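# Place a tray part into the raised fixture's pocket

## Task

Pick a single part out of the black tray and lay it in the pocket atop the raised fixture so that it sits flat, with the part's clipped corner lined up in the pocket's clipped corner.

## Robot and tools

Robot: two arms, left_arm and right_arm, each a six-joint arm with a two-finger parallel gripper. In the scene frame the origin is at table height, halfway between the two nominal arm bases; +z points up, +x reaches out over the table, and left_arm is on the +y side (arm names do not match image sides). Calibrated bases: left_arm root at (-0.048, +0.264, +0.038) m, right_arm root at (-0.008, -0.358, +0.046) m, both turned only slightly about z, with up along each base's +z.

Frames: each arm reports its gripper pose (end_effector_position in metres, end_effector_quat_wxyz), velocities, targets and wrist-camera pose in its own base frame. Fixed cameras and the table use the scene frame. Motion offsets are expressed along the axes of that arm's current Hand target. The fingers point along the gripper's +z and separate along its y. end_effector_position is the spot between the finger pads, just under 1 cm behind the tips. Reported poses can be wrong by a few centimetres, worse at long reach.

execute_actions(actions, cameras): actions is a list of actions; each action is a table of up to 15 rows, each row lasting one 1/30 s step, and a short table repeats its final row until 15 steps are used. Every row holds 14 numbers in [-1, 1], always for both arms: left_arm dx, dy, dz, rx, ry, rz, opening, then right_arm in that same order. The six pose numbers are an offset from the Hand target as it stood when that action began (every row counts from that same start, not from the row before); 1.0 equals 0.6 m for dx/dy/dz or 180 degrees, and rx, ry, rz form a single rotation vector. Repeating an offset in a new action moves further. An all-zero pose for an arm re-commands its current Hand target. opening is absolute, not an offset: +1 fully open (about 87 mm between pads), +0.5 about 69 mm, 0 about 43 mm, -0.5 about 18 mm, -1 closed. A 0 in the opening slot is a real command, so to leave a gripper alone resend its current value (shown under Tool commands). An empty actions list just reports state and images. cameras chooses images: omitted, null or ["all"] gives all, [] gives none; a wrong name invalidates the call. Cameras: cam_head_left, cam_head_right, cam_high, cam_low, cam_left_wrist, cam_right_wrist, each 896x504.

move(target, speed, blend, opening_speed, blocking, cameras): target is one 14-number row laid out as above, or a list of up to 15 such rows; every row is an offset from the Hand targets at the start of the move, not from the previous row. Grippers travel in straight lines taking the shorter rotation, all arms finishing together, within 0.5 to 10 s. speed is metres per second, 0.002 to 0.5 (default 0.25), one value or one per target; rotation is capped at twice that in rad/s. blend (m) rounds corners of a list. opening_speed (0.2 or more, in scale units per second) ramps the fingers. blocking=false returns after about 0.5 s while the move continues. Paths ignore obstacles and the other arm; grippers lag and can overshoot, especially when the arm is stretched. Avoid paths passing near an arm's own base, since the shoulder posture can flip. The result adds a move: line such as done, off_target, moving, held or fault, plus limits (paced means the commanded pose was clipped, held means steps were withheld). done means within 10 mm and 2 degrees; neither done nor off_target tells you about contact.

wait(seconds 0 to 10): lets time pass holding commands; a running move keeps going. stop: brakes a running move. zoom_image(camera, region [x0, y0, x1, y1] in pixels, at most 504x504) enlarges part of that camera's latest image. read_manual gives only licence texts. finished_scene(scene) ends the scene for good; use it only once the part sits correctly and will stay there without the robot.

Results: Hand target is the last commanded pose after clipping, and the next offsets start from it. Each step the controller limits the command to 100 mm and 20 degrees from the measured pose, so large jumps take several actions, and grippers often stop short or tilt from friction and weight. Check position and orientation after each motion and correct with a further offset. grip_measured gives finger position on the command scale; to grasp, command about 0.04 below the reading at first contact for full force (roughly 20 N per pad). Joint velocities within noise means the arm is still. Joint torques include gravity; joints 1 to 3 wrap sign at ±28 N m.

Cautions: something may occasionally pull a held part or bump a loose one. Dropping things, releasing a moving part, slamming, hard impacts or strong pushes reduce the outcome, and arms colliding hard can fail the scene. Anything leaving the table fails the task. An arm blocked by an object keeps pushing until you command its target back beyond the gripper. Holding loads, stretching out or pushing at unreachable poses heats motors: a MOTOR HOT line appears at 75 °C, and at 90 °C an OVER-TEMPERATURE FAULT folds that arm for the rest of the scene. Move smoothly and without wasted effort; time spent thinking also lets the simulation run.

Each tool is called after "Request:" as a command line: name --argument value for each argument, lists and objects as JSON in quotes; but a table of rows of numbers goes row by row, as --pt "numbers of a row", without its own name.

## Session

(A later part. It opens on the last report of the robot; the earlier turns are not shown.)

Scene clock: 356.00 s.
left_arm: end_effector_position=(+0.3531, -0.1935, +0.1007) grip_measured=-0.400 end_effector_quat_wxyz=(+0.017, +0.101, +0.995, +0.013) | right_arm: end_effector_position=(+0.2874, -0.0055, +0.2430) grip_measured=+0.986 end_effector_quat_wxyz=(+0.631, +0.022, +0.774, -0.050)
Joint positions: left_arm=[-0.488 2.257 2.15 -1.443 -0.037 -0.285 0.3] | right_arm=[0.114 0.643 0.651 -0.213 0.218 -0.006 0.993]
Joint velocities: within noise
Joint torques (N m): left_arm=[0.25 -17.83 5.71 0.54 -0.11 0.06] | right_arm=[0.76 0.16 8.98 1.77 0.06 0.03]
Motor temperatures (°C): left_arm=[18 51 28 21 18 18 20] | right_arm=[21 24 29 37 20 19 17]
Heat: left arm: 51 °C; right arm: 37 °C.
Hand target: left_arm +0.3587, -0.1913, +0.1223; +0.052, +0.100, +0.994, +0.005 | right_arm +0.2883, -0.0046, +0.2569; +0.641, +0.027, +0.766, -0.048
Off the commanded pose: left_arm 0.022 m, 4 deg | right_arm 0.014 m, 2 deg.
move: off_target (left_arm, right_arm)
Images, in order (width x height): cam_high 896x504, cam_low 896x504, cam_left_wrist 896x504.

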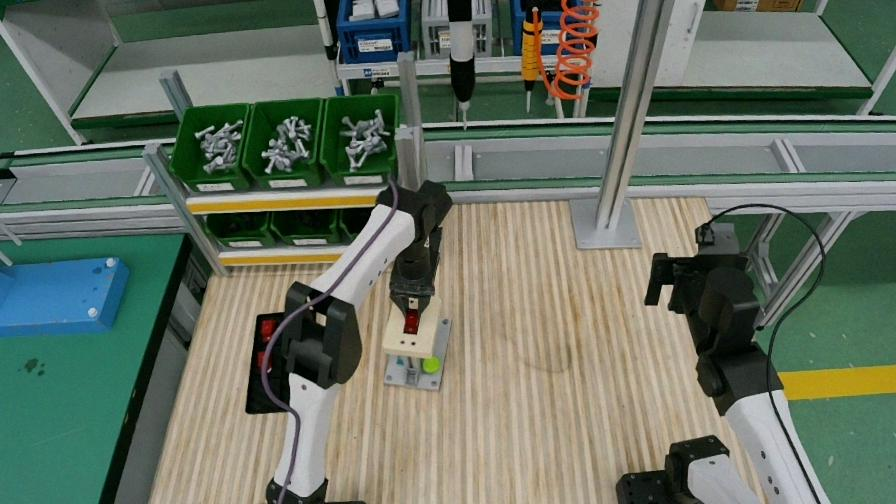

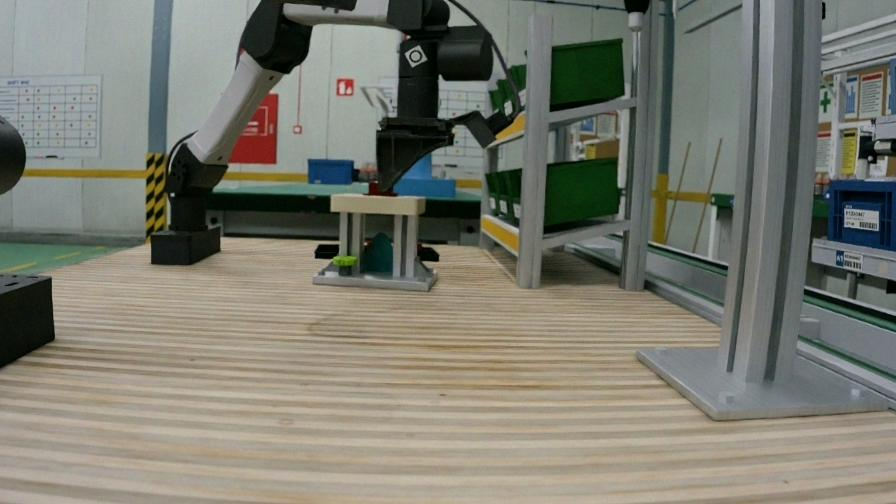

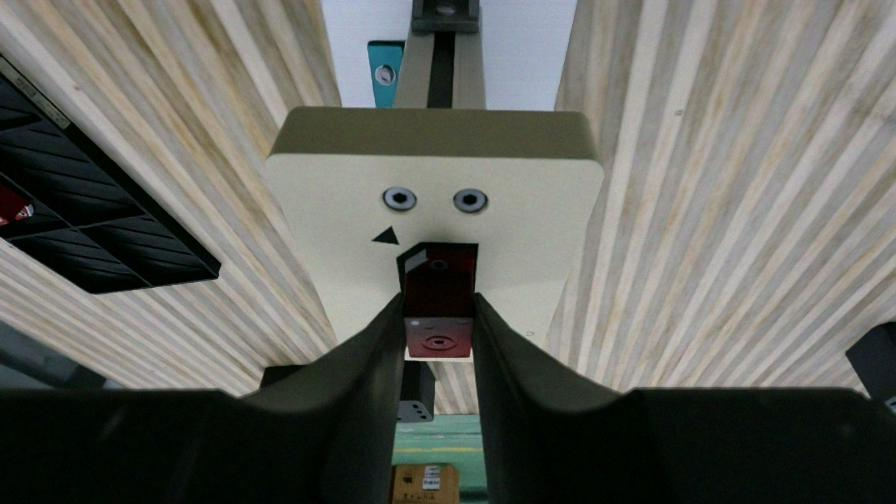

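Request:
move --target '[0,0,0.013,0,0,0,-0.7,0,0,0,0,0,0,1]' --speed 0.05 --cameras '["cam_left_wrist","cam_high","cam_low"]'

Request:
zoom_image --camera "cam_left_wrist" --region '[320, 150, 560, 390]'

Request:
zoom_image --camera "cam_high" --region '[360, 240, 480, 400]'

Request:
zoom_image --camera "cam_low" --region '[310, 140, 450, 280]'

Scene clock: 364.07 s.
left_arm: end_effector_position=(+0.3520, -0.1929, +0.0980) grip_measured=-0.400 end_effector_quat_wxyz=(+0.018, +0.101, +0.995, +0.013) | right_arm: end_effector_position=(+0.2874, -0.0055, +0.2430) grip_measured=+0.986 end_effector_quat_wxyz=(+0.631, +0.022, +0.774, -0.050)
Joint positions: left_arm=[-0.488 2.246 2.122 -1.423 -0.037 -0.285 0.3] | right_arm=[0.114 0.643 0.651 -0.213 0.218 -0.006 0.993]
Joint velocities: within noise
Joint torques (N m): left_arm=[0.34 -16.83 5.3 0.67 -0.1 0.07] | right_arm=[0.75 0.17 8.99 1.77 0.06 0.03]
Motor temperatures (°C): left_arm=[18 53 27 21 18 18 20] | right_arm=[21 24 30 37 20 19 17]
Heat: left arm: 53 °C; right arm: 37 °C.
Hand target: left_arm +0.3595, -0.1913, +0.1145; +0.052, +0.100, +0.994, +0.005 | right_arm +0.2883, -0.0046, +0.2569; +0.641, +0.027, +0.766, -0.048
Off the commanded pose: left_arm 0.018 m, 4 deg | right_arm 0.014 m, 2 deg.
move: off_target (left_arm, right_arm)
Images, in order (width x height): cam_high 896x504, cam_low 896x504, cam_left_wrist 896x504.

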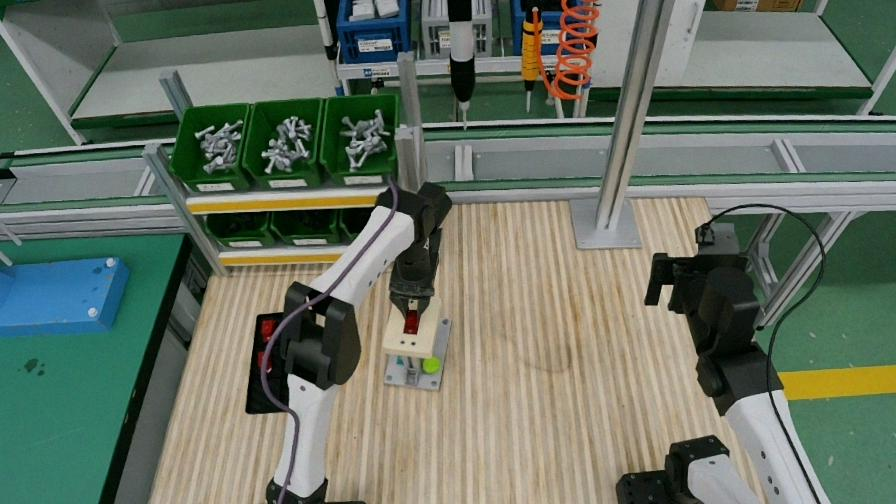

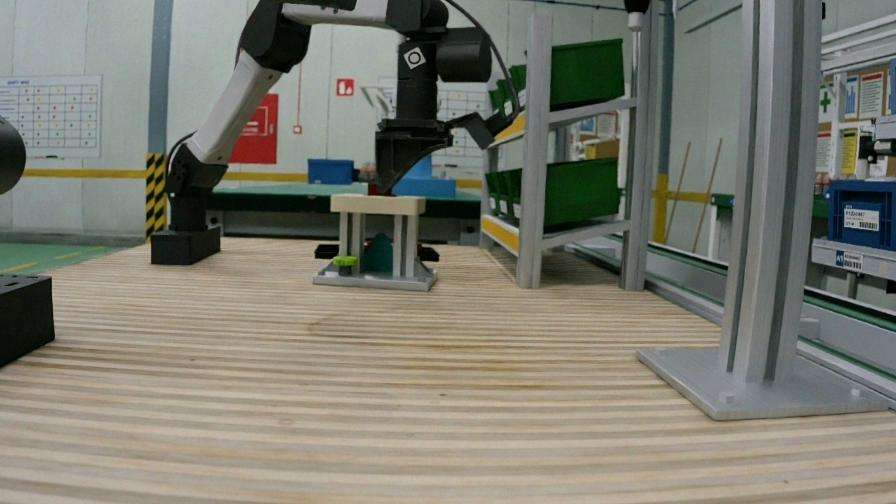

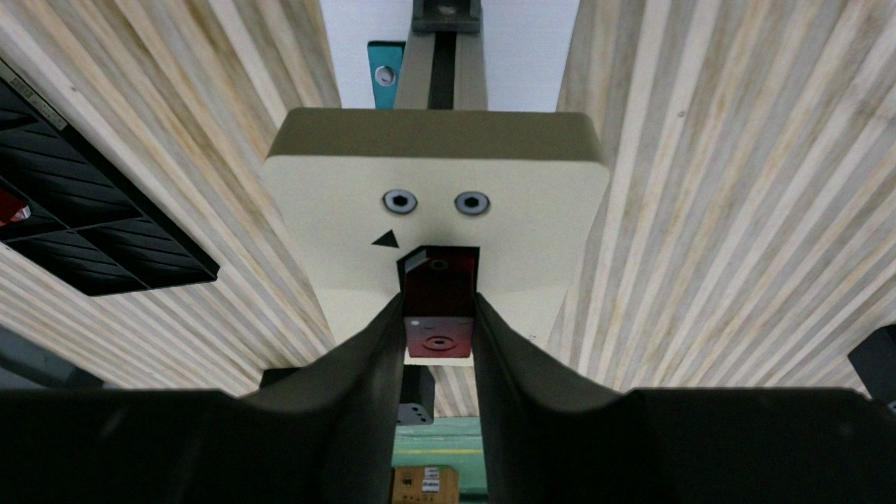

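Scaled by 2.100 from the camera's 896x504 image, which has a finer 1280x720 frame.

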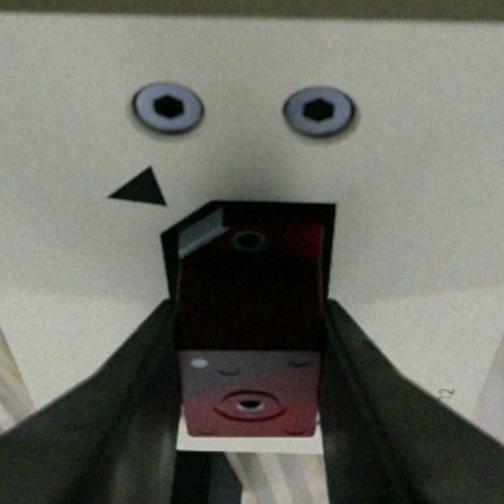

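Scaled by 3.150 from the camera's 896x504 image, which has a finer 1280x720 frame.

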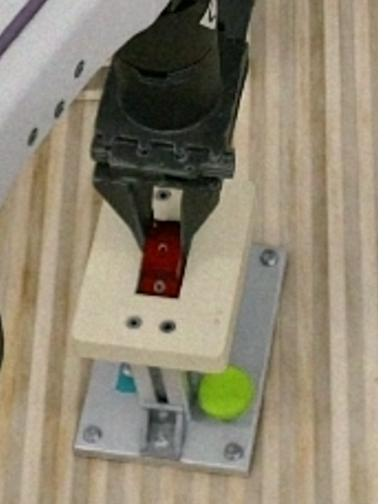

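Scaled by 3.600 from the camera's 896x504 image, which has a finer 1280x720 frame.

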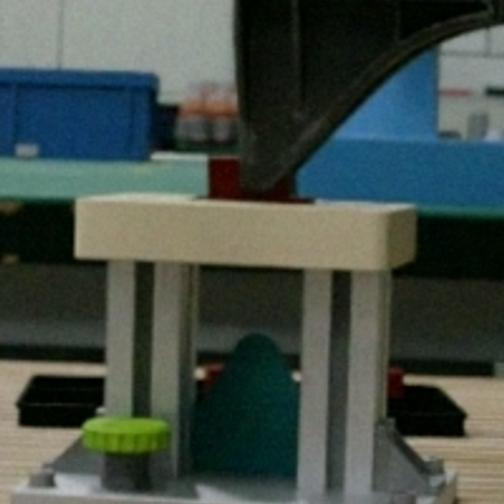

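Request:
move --target '[0,0,0.013,0,0,0,-0.7,0,0,0,0,0,0,1]' --speed 0.05 --cameras '["cam_left_wrist","cam_high","cam_low"]'

Request:
zoom_image --camera "cam_left_wrist" --region '[320, 150, 560, 390]'

Request:
zoom_image --camera "cam_low" --region '[310, 140, 450, 280]'

Scene clock: 368.93 s.
left_arm: end_effector_position=(+0.3519, -0.1928, +0.0977) grip_measured=-0.400 end_effector_quat_wxyz=(+0.023, +0.101, +0.995, +0.011) | right_arm: end_effector_position=(+0.2874, -0.0056, +0.2430) grip_measured=+0.986 end_effector_quat_wxyz=(+0.631, +0.022, +0.774, -0.050)
Joint positions: left_arm=[-0.488 2.23 2.096 -1.402 -0.037 -0.285 0.3] | right_arm=[0.114 0.643 0.651 -0.213 0.218 -0.006 0.993]
Joint velocities: within noise
Joint torques (N m): left_arm=[0.42 -15.27 4.64 0.77 -0.1 0.08] | right_arm=[0.76 0.17 8.98 1.77 0.06 0.03]
Motor temperatures (°C): left_arm=[18 54 27 21 18 18 20] | right_arm=[21 24 30 37 20 19 17]
Heat: left arm: 54 °C; right arm: 37 °C.
Hand target: left_arm +0.3603, -0.1913, +0.1067; +0.052, +0.100, +0.994, +0.005 | right_arm +0.2883, -0.0047, +0.2569; +0.641, +0.027, +0.766, -0.048
Off the commanded pose: left_arm 0.012 m, 3 deg | right_arm 0.014 m, 2 deg.
move: off_target (left_arm, right_arm)
Images, in order (width x height): cam_high 896x504, cam_low 896x504, cam_left_wrist 896x504.

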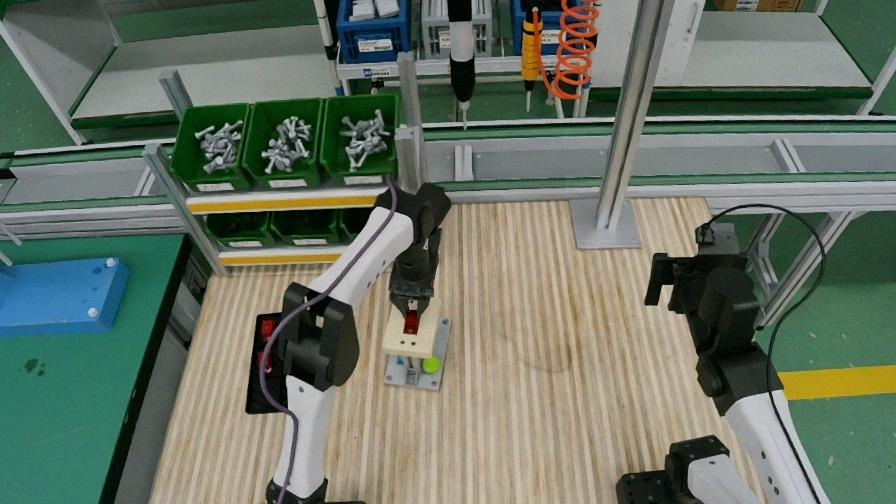

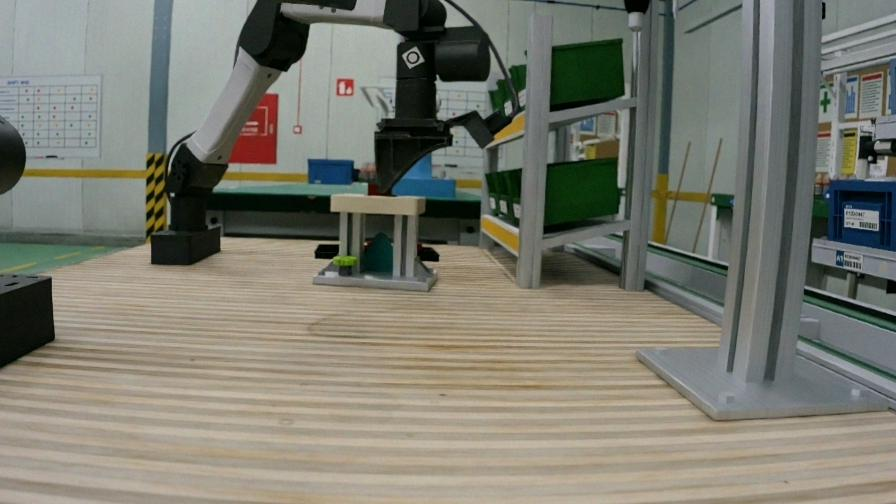

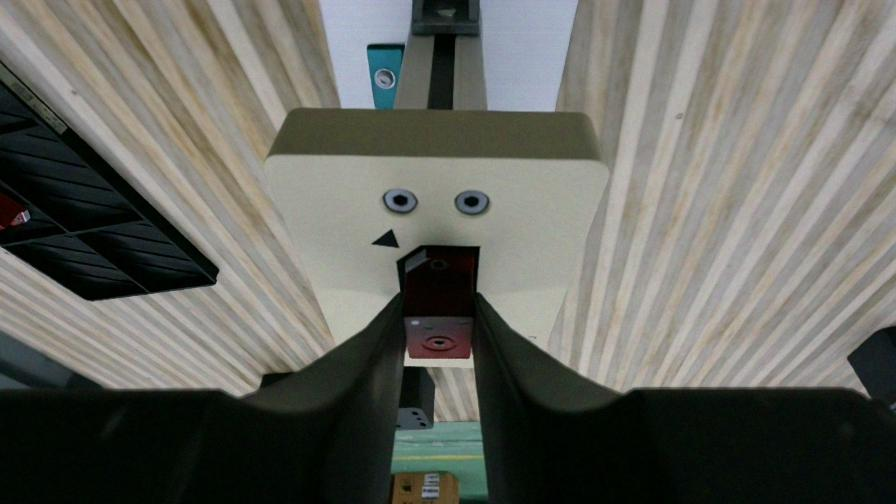

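Scaled by 2.100 from the camera's 896x504 image, which has a finer 1280x720 frame.

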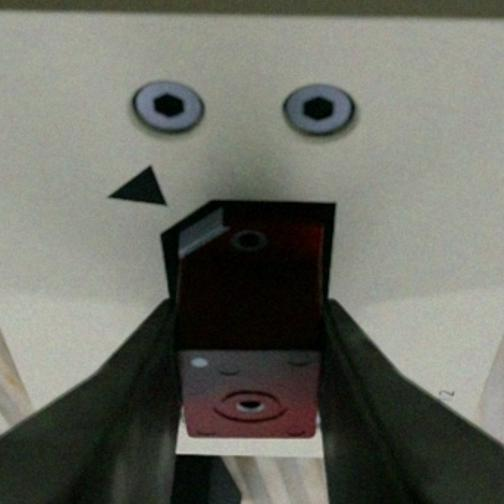

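Scaled by 3.600 from the camera's 896x504 image, which has a finer 1280x720 frame.

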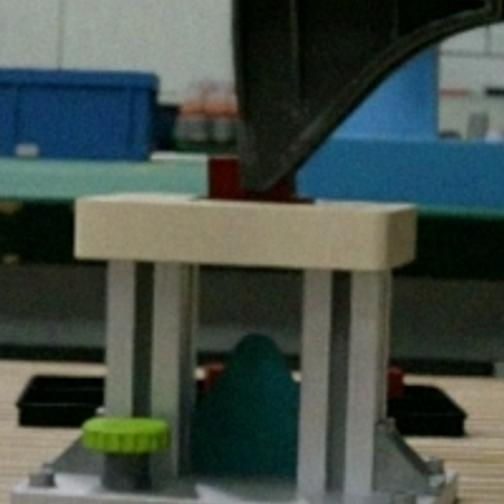

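Request:
zoom_image --camera "cam_high" --region '[385, 285, 445, 345]'

Request:
zoom_image --camera "cam_left_wrist" --region '[380, 220, 500, 320]'

Request:
zoom_image --camera "cam_low" --region '[350, 170, 420, 220]'

Scaled by 8.400 from the camera's 896x504 image, which has a finer 1280x720 frame.

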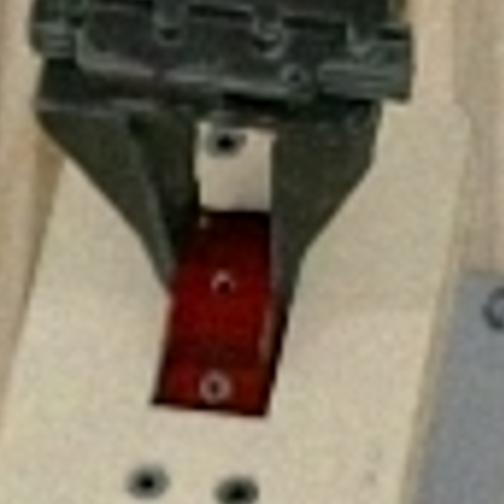

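Scaled by 4.200 from the camera's 896x504 image, which has a finer 1280x720 frame.

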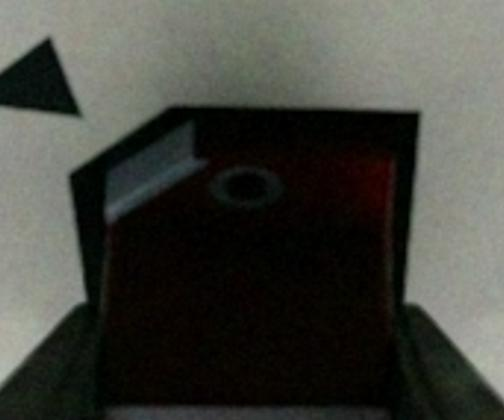

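Scaled by 7.200 from the camera's 896x504 image, which has a finer 1280x720 frame.

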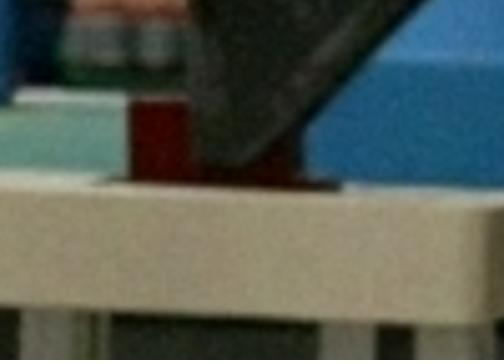

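Request:
move --target '[-0.007,0,0.006,0,0,0,-0.7,0,0,0,0,0,0,1]' --speed 0.04 --cameras '["cam_left_wrist","cam_high","cam_low"]'

Request:
zoom_image --camera "cam_high" --region '[385, 285, 445, 345]'

Request:
zoom_image --camera "cam_left_wrist" --region '[380, 220, 500, 320]'

Request:
zoom_image --camera "cam_low" --region '[350, 170, 420, 220]'

Scene clock: 382.43 s.
left_arm: end_effector_position=(+0.3528, -0.1914, +0.0977) grip_measured=-0.400 end_effector_quat_wxyz=(+0.023, +0.099, +0.995, +0.011) | right_arm: end_effector_position=(+0.2874, -0.0056, +0.2429) grip_measured=+0.986 end_effector_quat_wxyz=(+0.631, +0.022, +0.774, -0.050)
Joint positions: left_arm=[-0.484 2.23 2.096 -1.402 -0.037 -0.285 0.3] | right_arm=[0.114 0.643 0.651 -0.214 0.218 -0.006 0.993]
Joint velocities: within noise
Joint torques (N m): left_arm=[0.31 -13.33 6.58 0.79 -0.1 0.11] | right_arm=[0.76 0.21 8.98 1.78 0.06 0.03]
Motor temperatures (°C): left_arm=[18 52 26 21 18 18 20] | right_arm=[21 24 30 37 20 19 17]
Heat: left arm: 52 °C; right arm: 37 °C.
Hand target: left_arm +0.3648, -0.1922, +0.1036; +0.052, +0.100, +0.994, +0.005 | right_arm +0.2883, -0.0047, +0.2569; +0.641, +0.027, +0.765, -0.048
Off the commanded pose: left_arm 0.013 m, 3 deg | right_arm 0.014 m, 2 deg.
move: off_target (left_arm, right_arm)
Images, in order (width x height): cam_high 896x504, cam_low 896x504, cam_left_wrist 896x504.

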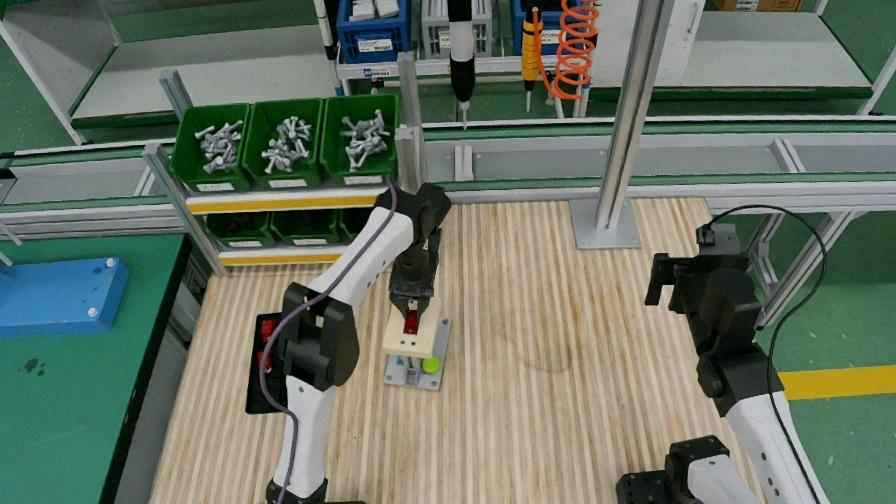

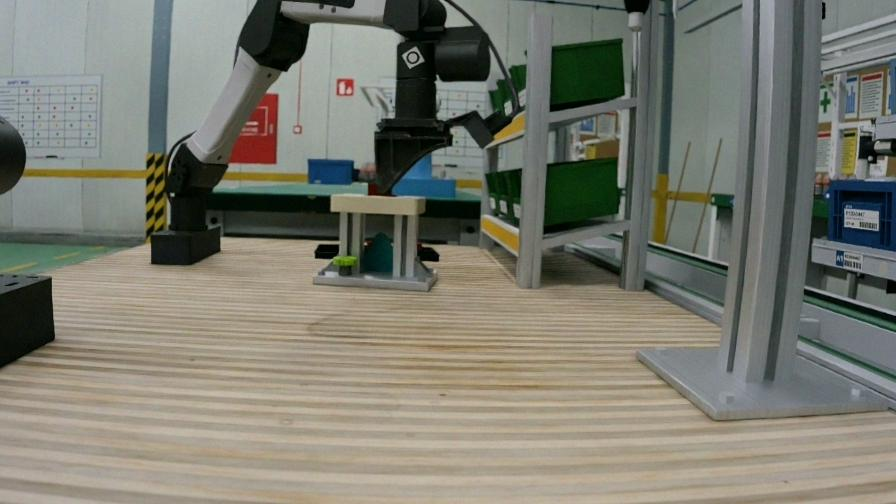

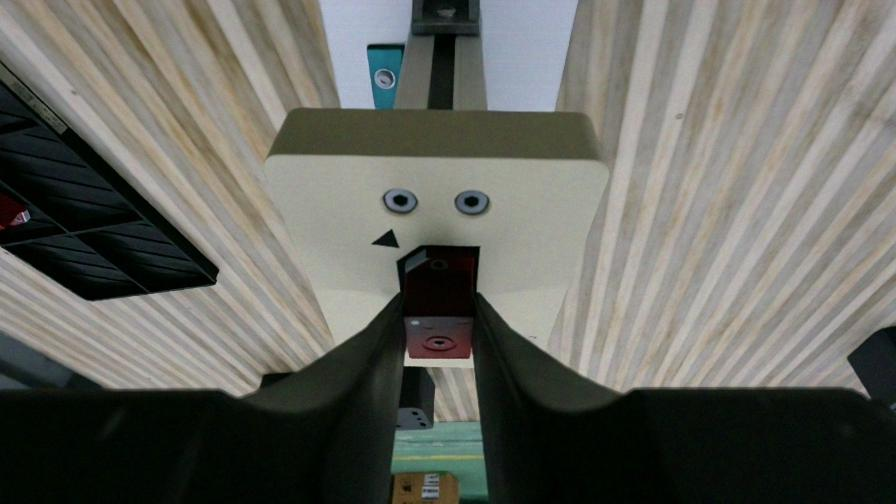

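Scaled by 8.400 from the camera's 896x504 image, which has a finer 1280x720 frame.

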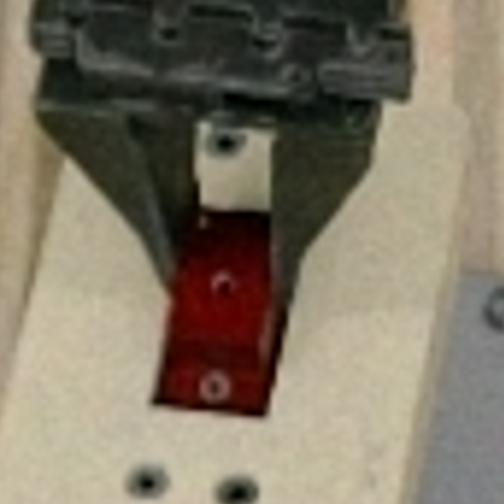

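Scaled by 4.200 from the camera's 896x504 image, which has a finer 1280x720 frame.

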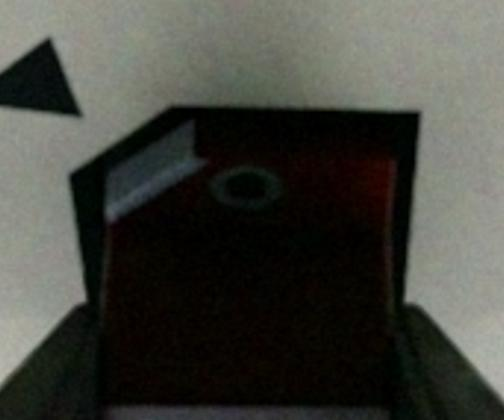

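Scaled by 7.200 from the camera's 896x504 image, which has a finer 1280x720 frame.

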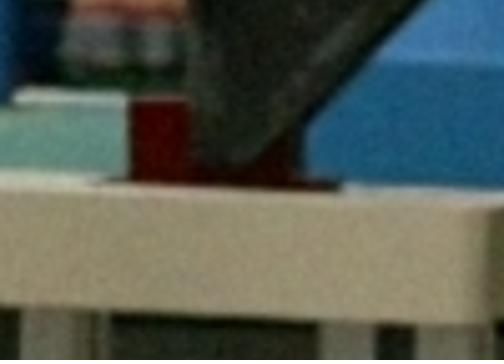

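Request:
move --target '[-0.004,0,0.012,0,0,0,-0.7,0,0,0,0,0,0,1]' --speed 0.04 --cameras '["cam_left_wrist","cam_high"]'

Request:
zoom_image --camera "cam_high" --region '[385, 285, 445, 345]'

Request:
zoom_image --camera "cam_left_wrist" --region '[380, 220, 500, 320]'

Scene clock: 402.53 s.
left_arm: end_effector_position=(+0.3535, -0.1905, +0.0977) grip_measured=-0.400 end_effector_quat_wxyz=(+0.023, +0.099, +0.995, +0.011) | right_arm: end_effector_position=(+0.2874, -0.0056, +0.2429) grip_measured=+0.986 end_effector_quat_wxyz=(+0.631, +0.022, +0.774, -0.050)
Joint positions: left_arm=[-0.482 2.23 2.096 -1.401 -0.037 -0.282 0.3] | right_arm=[0.114 0.643 0.651 -0.214 0.218 -0.006 0.993]
Joint velocities: within noise
Joint torques (N m): left_arm=[0.31 -12.16 5.76 0.97 -0.09 0.11] | right_arm=[0.76 0.21 8.98 1.78 0.06 0.03]
Motor temperatures (°C): left_arm=[18 49 27 22 18 18 20] | right_arm=[21 24 30 37 20 19 17]
Heat: left arm: 49 °C; right arm: 37 °C.
Hand target: left_arm +0.3678, -0.1926, +0.0967; +0.052, +0.100, +0.994, +0.005 | right_arm +0.2883, -0.0047, +0.2569; +0.641, +0.027, +0.765, -0.048
Off the commanded pose: left_arm 0.015 m, 3 deg | right_arm 0.014 m, 2 deg.
move: off_target (left_arm, right_arm)
Images, in order (width x height): cam_high 896x504, cam_left_wrist 896x504.

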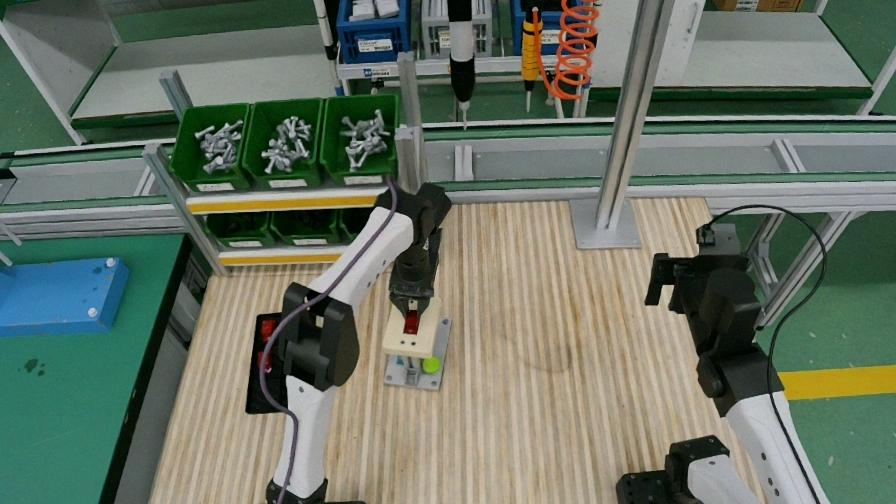

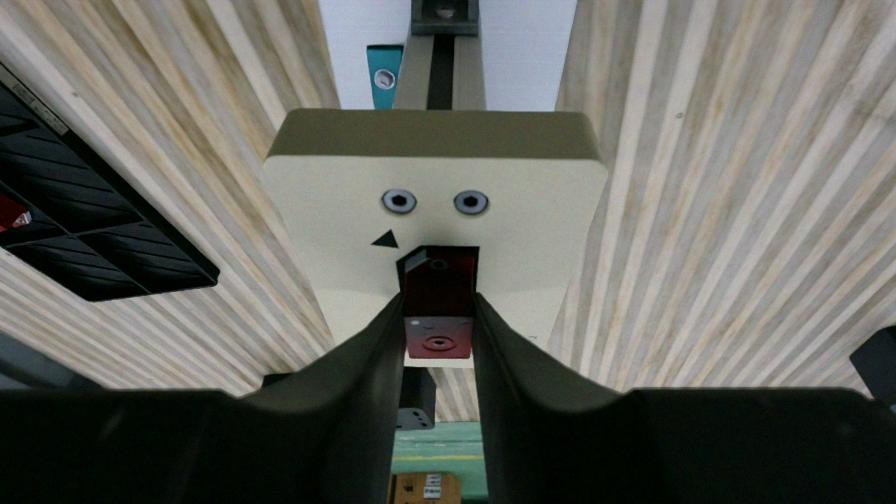

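Scaled by 8.400 from the camera's 896x504 image, which has a finer 1280x720 frame.

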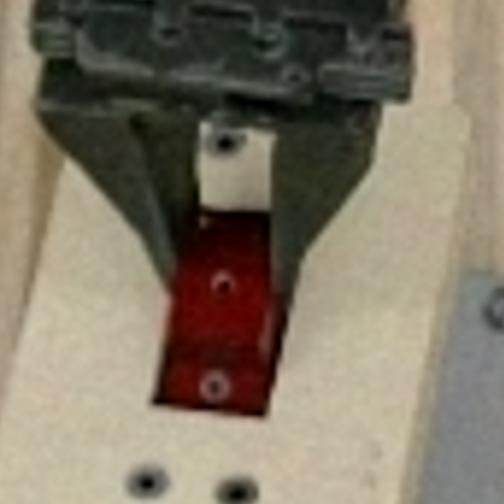

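Scaled by 4.200 from the camera's 896x504 image, which has a finer 1280x720 frame.

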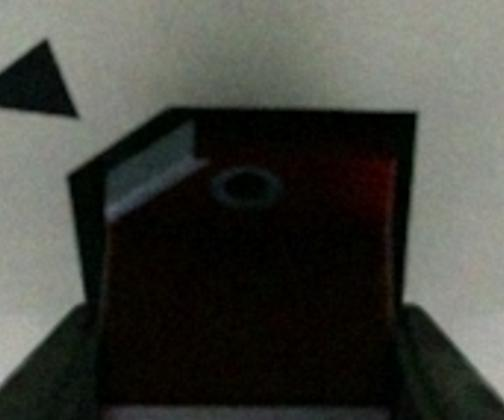

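Request:
move --target '[-0.012,0,0.004,0,0,0,-0.7,0,0,0,0,0,0,1]' --speed 0.04 --cameras '["cam_high","cam_low","cam_left_wrist"]'

Request:
zoom_image --camera "cam_high" --region '[385, 285, 445, 345]'

Request:
zoom_image --camera "cam_left_wrist" --region '[380, 220, 500, 320]'

Request:
zoom_image --camera "cam_low" --region '[350, 170, 420, 220]'

Scene clock: 408.67 s.
left_arm: end_effector_position=(+0.3606, -0.1919, +0.0991) grip_measured=-0.400 end_effector_quat_wxyz=(+0.034, +0.099, +0.994, +0.007) | right_arm: end_effector_position=(+0.2874, -0.0056, +0.2429) grip_measured=+0.986 end_effector_quat_wxyz=(+0.631, +0.022, +0.774, -0.050)
Joint positions: left_arm=[-0.477 2.239 2.118 -1.392 -0.038 -0.277 0.3] | right_arm=[0.114 0.643 0.651 -0.214 0.218 -0.006 0.993]
Joint velocities: within noise
Joint torques (N m): left_arm=[0.31 -9.68 8.43 0.8 -0.08 0.1] | right_arm=[0.75 0.21 8.98 1.77 0.06 0.03]
Motor temperatures (°C): left_arm=[18 48 27 22 18 18 20] | right_arm=[21 23 31 37 20 19 17]
Heat: left arm: 48 °C; right arm: 37 °C.
Hand target: left_arm +0.3751, -0.1941, +0.0950; +0.052, +0.100, +0.994, +0.005 | right_arm +0.2883, -0.0047, +0.2569; +0.641, +0.027, +0.765, -0.048
Off the commanded pose: left_arm 0.015 m, 2 deg | right_arm 0.014 m, 2 deg.
move: off_target (left_arm, right_arm)
Images, in order (width x height): cam_high 896x504, cam_low 896x504, cam_left_wrist 896x504.

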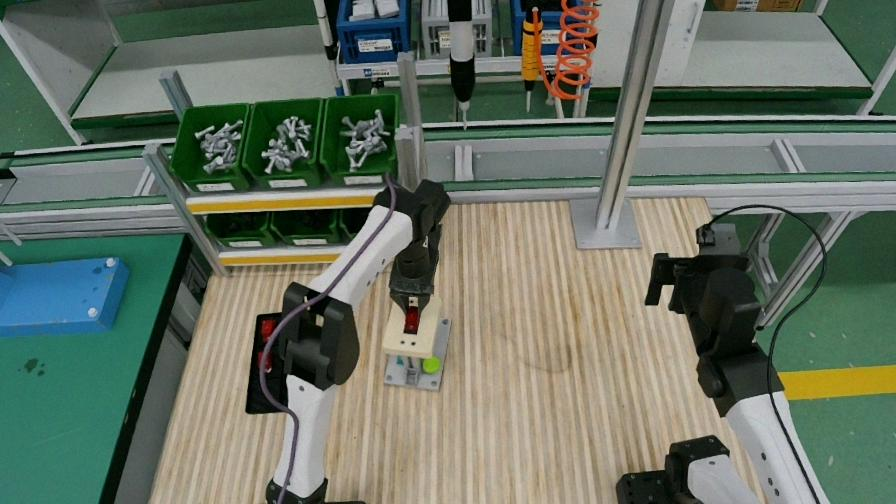

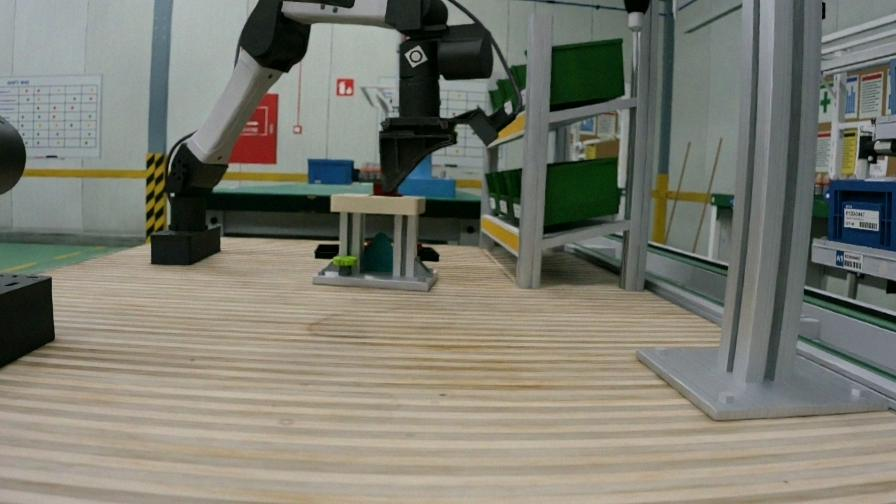

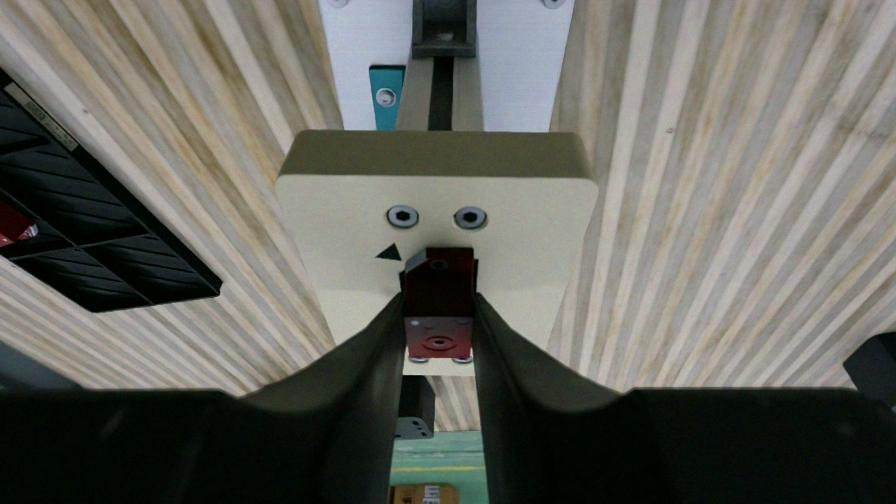

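Scaled by 8.400 from the camera's 896x504 image, which has a finer 1280x720 frame.

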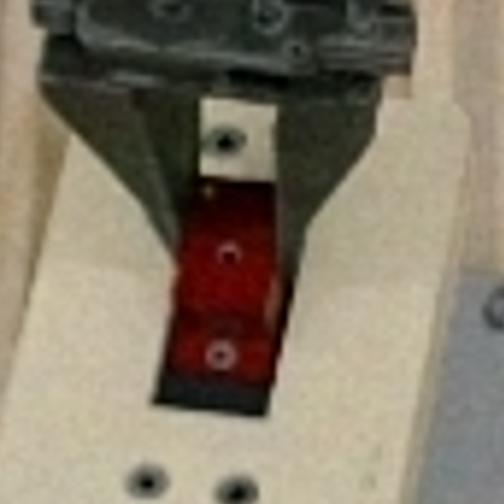

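Scaled by 4.200 from the camera's 896x504 image, which has a finer 1280x720 frame.

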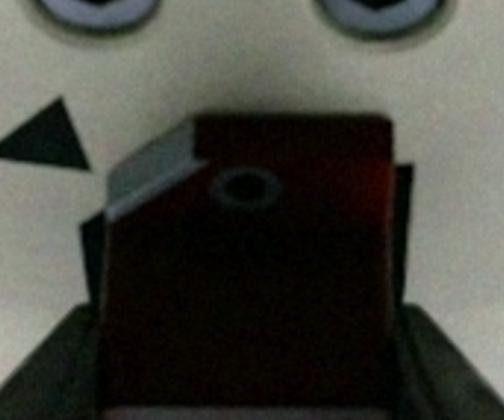

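Scaled by 7.200 from the camera's 896x504 image, which has a finer 1280x720 frame.

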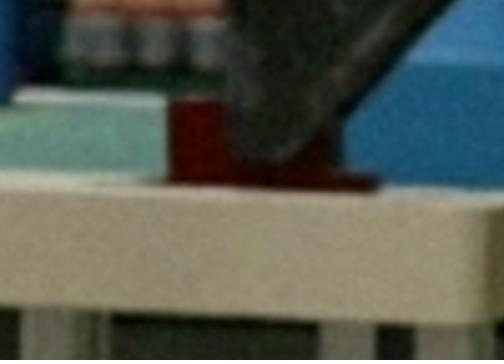

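Request:
move --target '[0.0045,0,0.004,0,0,0,-0.7,0,0,0,0,0,0,1]' --speed 0.03 --cameras '["cam_high","cam_left_wrist"]'

Request:
zoom_image --camera "cam_high" --region '[385, 285, 445, 345]'

Request:
zoom_image --camera "cam_left_wrist" --region '[380, 220, 500, 320]'

Scene clock: 419.13 s.
left_arm: end_effector_position=(+0.3615, -0.1923, +0.0991) grip_measured=-0.400 end_effector_quat_wxyz=(+0.036, +0.099, +0.994, +0.006) | right_arm: end_effector_position=(+0.2874, -0.0056, +0.2429) grip_measured=+0.986 end_effector_quat_wxyz=(+0.631, +0.022, +0.774, -0.050)
Joint positions: left_arm=[-0.477 2.239 2.118 -1.388 -0.038 -0.277 0.3] | right_arm=[0.114 0.643 0.651 -0.214 0.218 -0.006 0.993]
Joint velocities: within noise
Joint torques (N m): left_arm=[0.17 -10.89 5.39 0.94 -0.08 0.09] | right_arm=[0.75 0.21 8.98 1.77 0.06 0.03]
Motor temperatures (°C): left_arm=[18 45 27 22 18 18 20] | right_arm=[21 23 31 37 20 19 17]
Heat: left arm: 45 °C; right arm: 37 °C.
Hand target: left_arm +0.3727, -0.1935, +0.0923; +0.052, +0.100, +0.994, +0.005 | right_arm +0.2883, -0.0047, +0.2569; +0.641, +0.027, +0.765, -0.048
Off the commanded pose: left_arm 0.013 m, 2 deg | right_arm 0.014 m, 2 deg.
move: off_target (left_arm, right_arm)
Images, in order (width x height): cam_high 896x504, cam_left_wrist 896x504.

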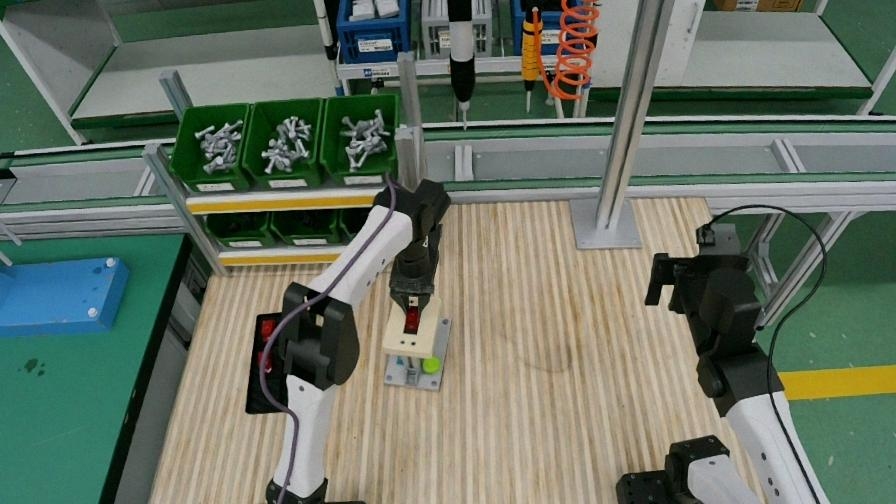

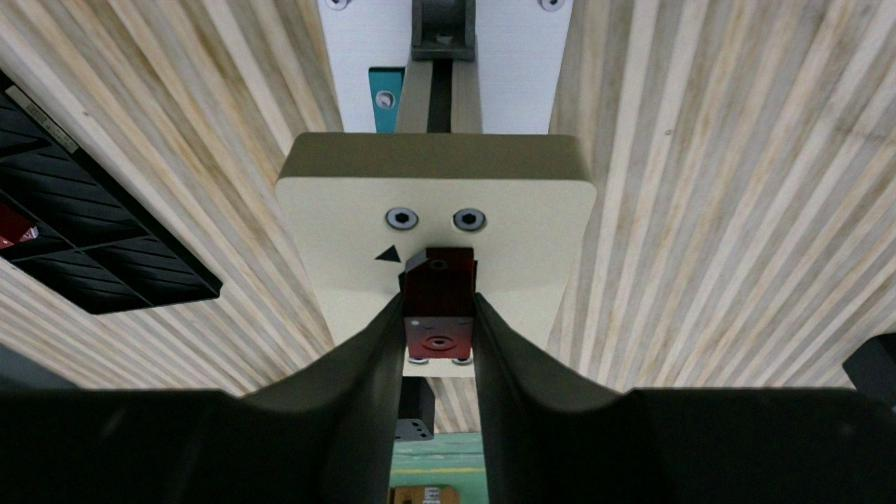

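Scaled by 8.400 from the camera's 896x504 image, which has a finer 1280x720 frame.

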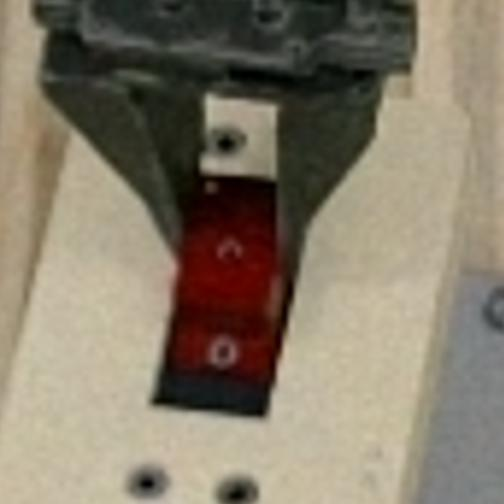

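Scaled by 4.200 from the camera's 896x504 image, which has a finer 1280x720 frame.

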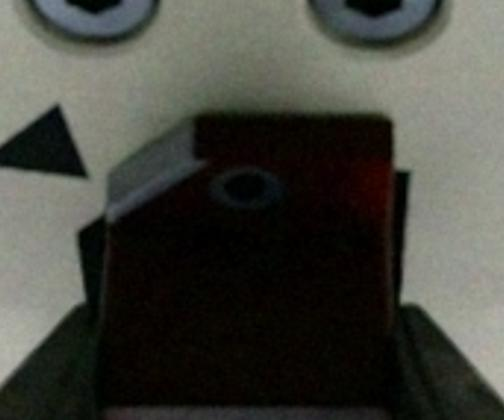

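Request:
move --target '[0.0085,-0.001,0,0,0,0,-0.7,0,0,0,0,0,0,1]' --speed 0.03 --cameras '["cam_high","cam_left_wrist"]'

Request:
zoom_image --camera "cam_high" --region '[385, 285, 445, 345]'

Request:
zoom_image --camera "cam_left_wrist" --region '[380, 220, 500, 320]'

Scene clock: 423.87 s.
left_arm: end_effector_position=(+0.3613, -0.1922, +0.0980) grip_measured=-0.400 end_effector_quat_wxyz=(+0.039, +0.099, +0.994, +0.005) | right_arm: end_effector_position=(+0.2874, -0.0056, +0.2429) grip_measured=+0.986 end_effector_quat_wxyz=(+0.631, +0.022, +0.774, -0.050)
Joint positions: left_arm=[-0.477 2.229 2.098 -1.372 -0.038 -0.277 0.3] | right_arm=[0.114 0.643 0.651 -0.214 0.218 -0.006 0.993]
Joint velocities: within noise
Joint torques (N m): left_arm=[-0.27 -12.14 3.4 0.97 -0.09 0.04] | right_arm=[0.75 0.21 8.98 1.78 0.06 0.03]
Motor temperatures (°C): left_arm=[18 44 27 22 18 18 20] | right_arm=[21 23 31 37 20 19 17]
Heat: left arm: 44 °C; right arm: 37 °C.
Hand target: left_arm +0.3676, -0.1931, +0.0918; +0.052, +0.100, +0.994, +0.005 | right_arm +0.2883, -0.0047, +0.2569; +0.641, +0.027, +0.765, -0.048
Off the commanded pose: left_arm 0.009 m, 2 deg | right_arm 0.014 m, 2 deg.
move: off_target (right_arm)
Images, in order (width x height): cam_high 896x504, cam_left_wrist 896x504.

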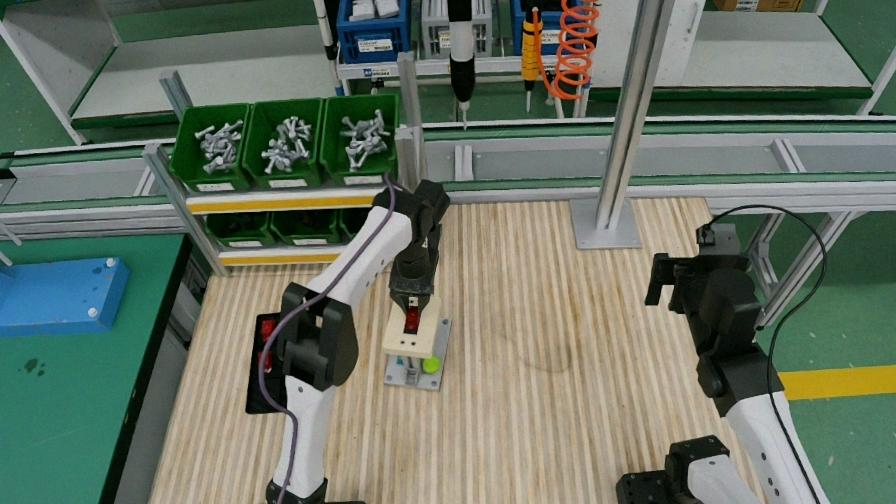

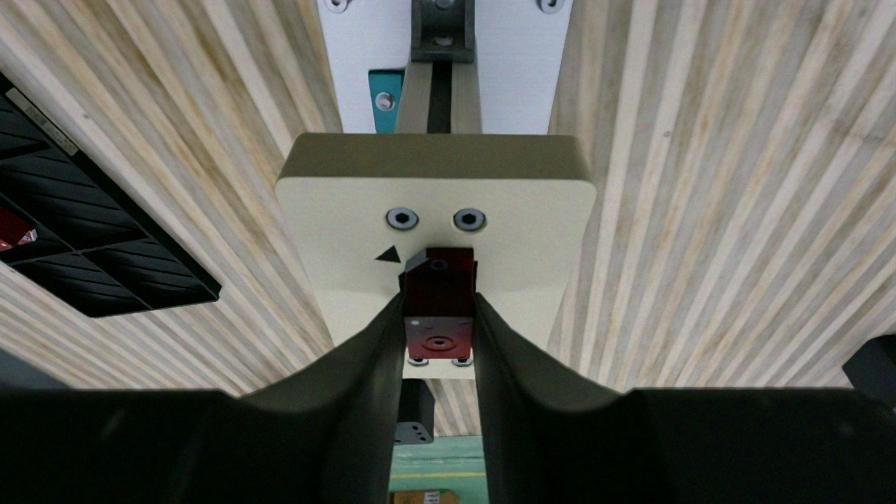

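Scaled by 8.400 from the camera's 896x504 image, which has a finer 1280x720 frame.

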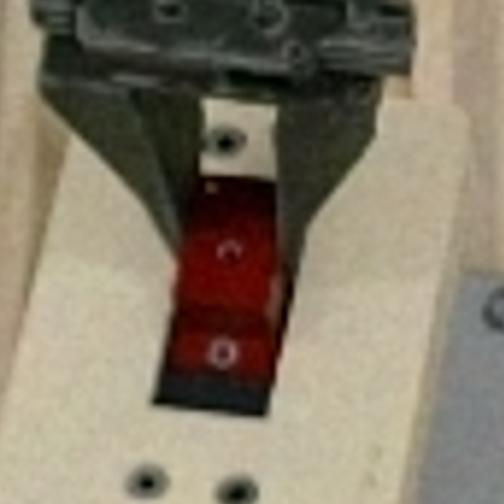

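Scaled by 4.200 from the camera's 896x504 image, which has a finer 1280x720 frame.

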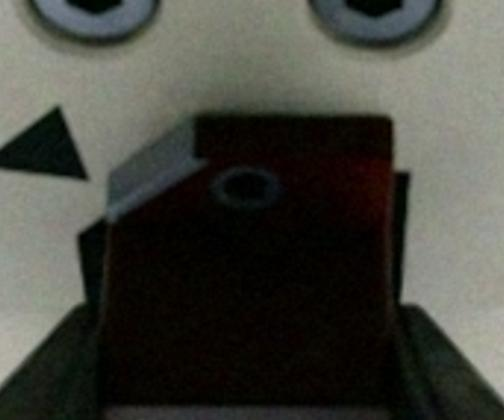

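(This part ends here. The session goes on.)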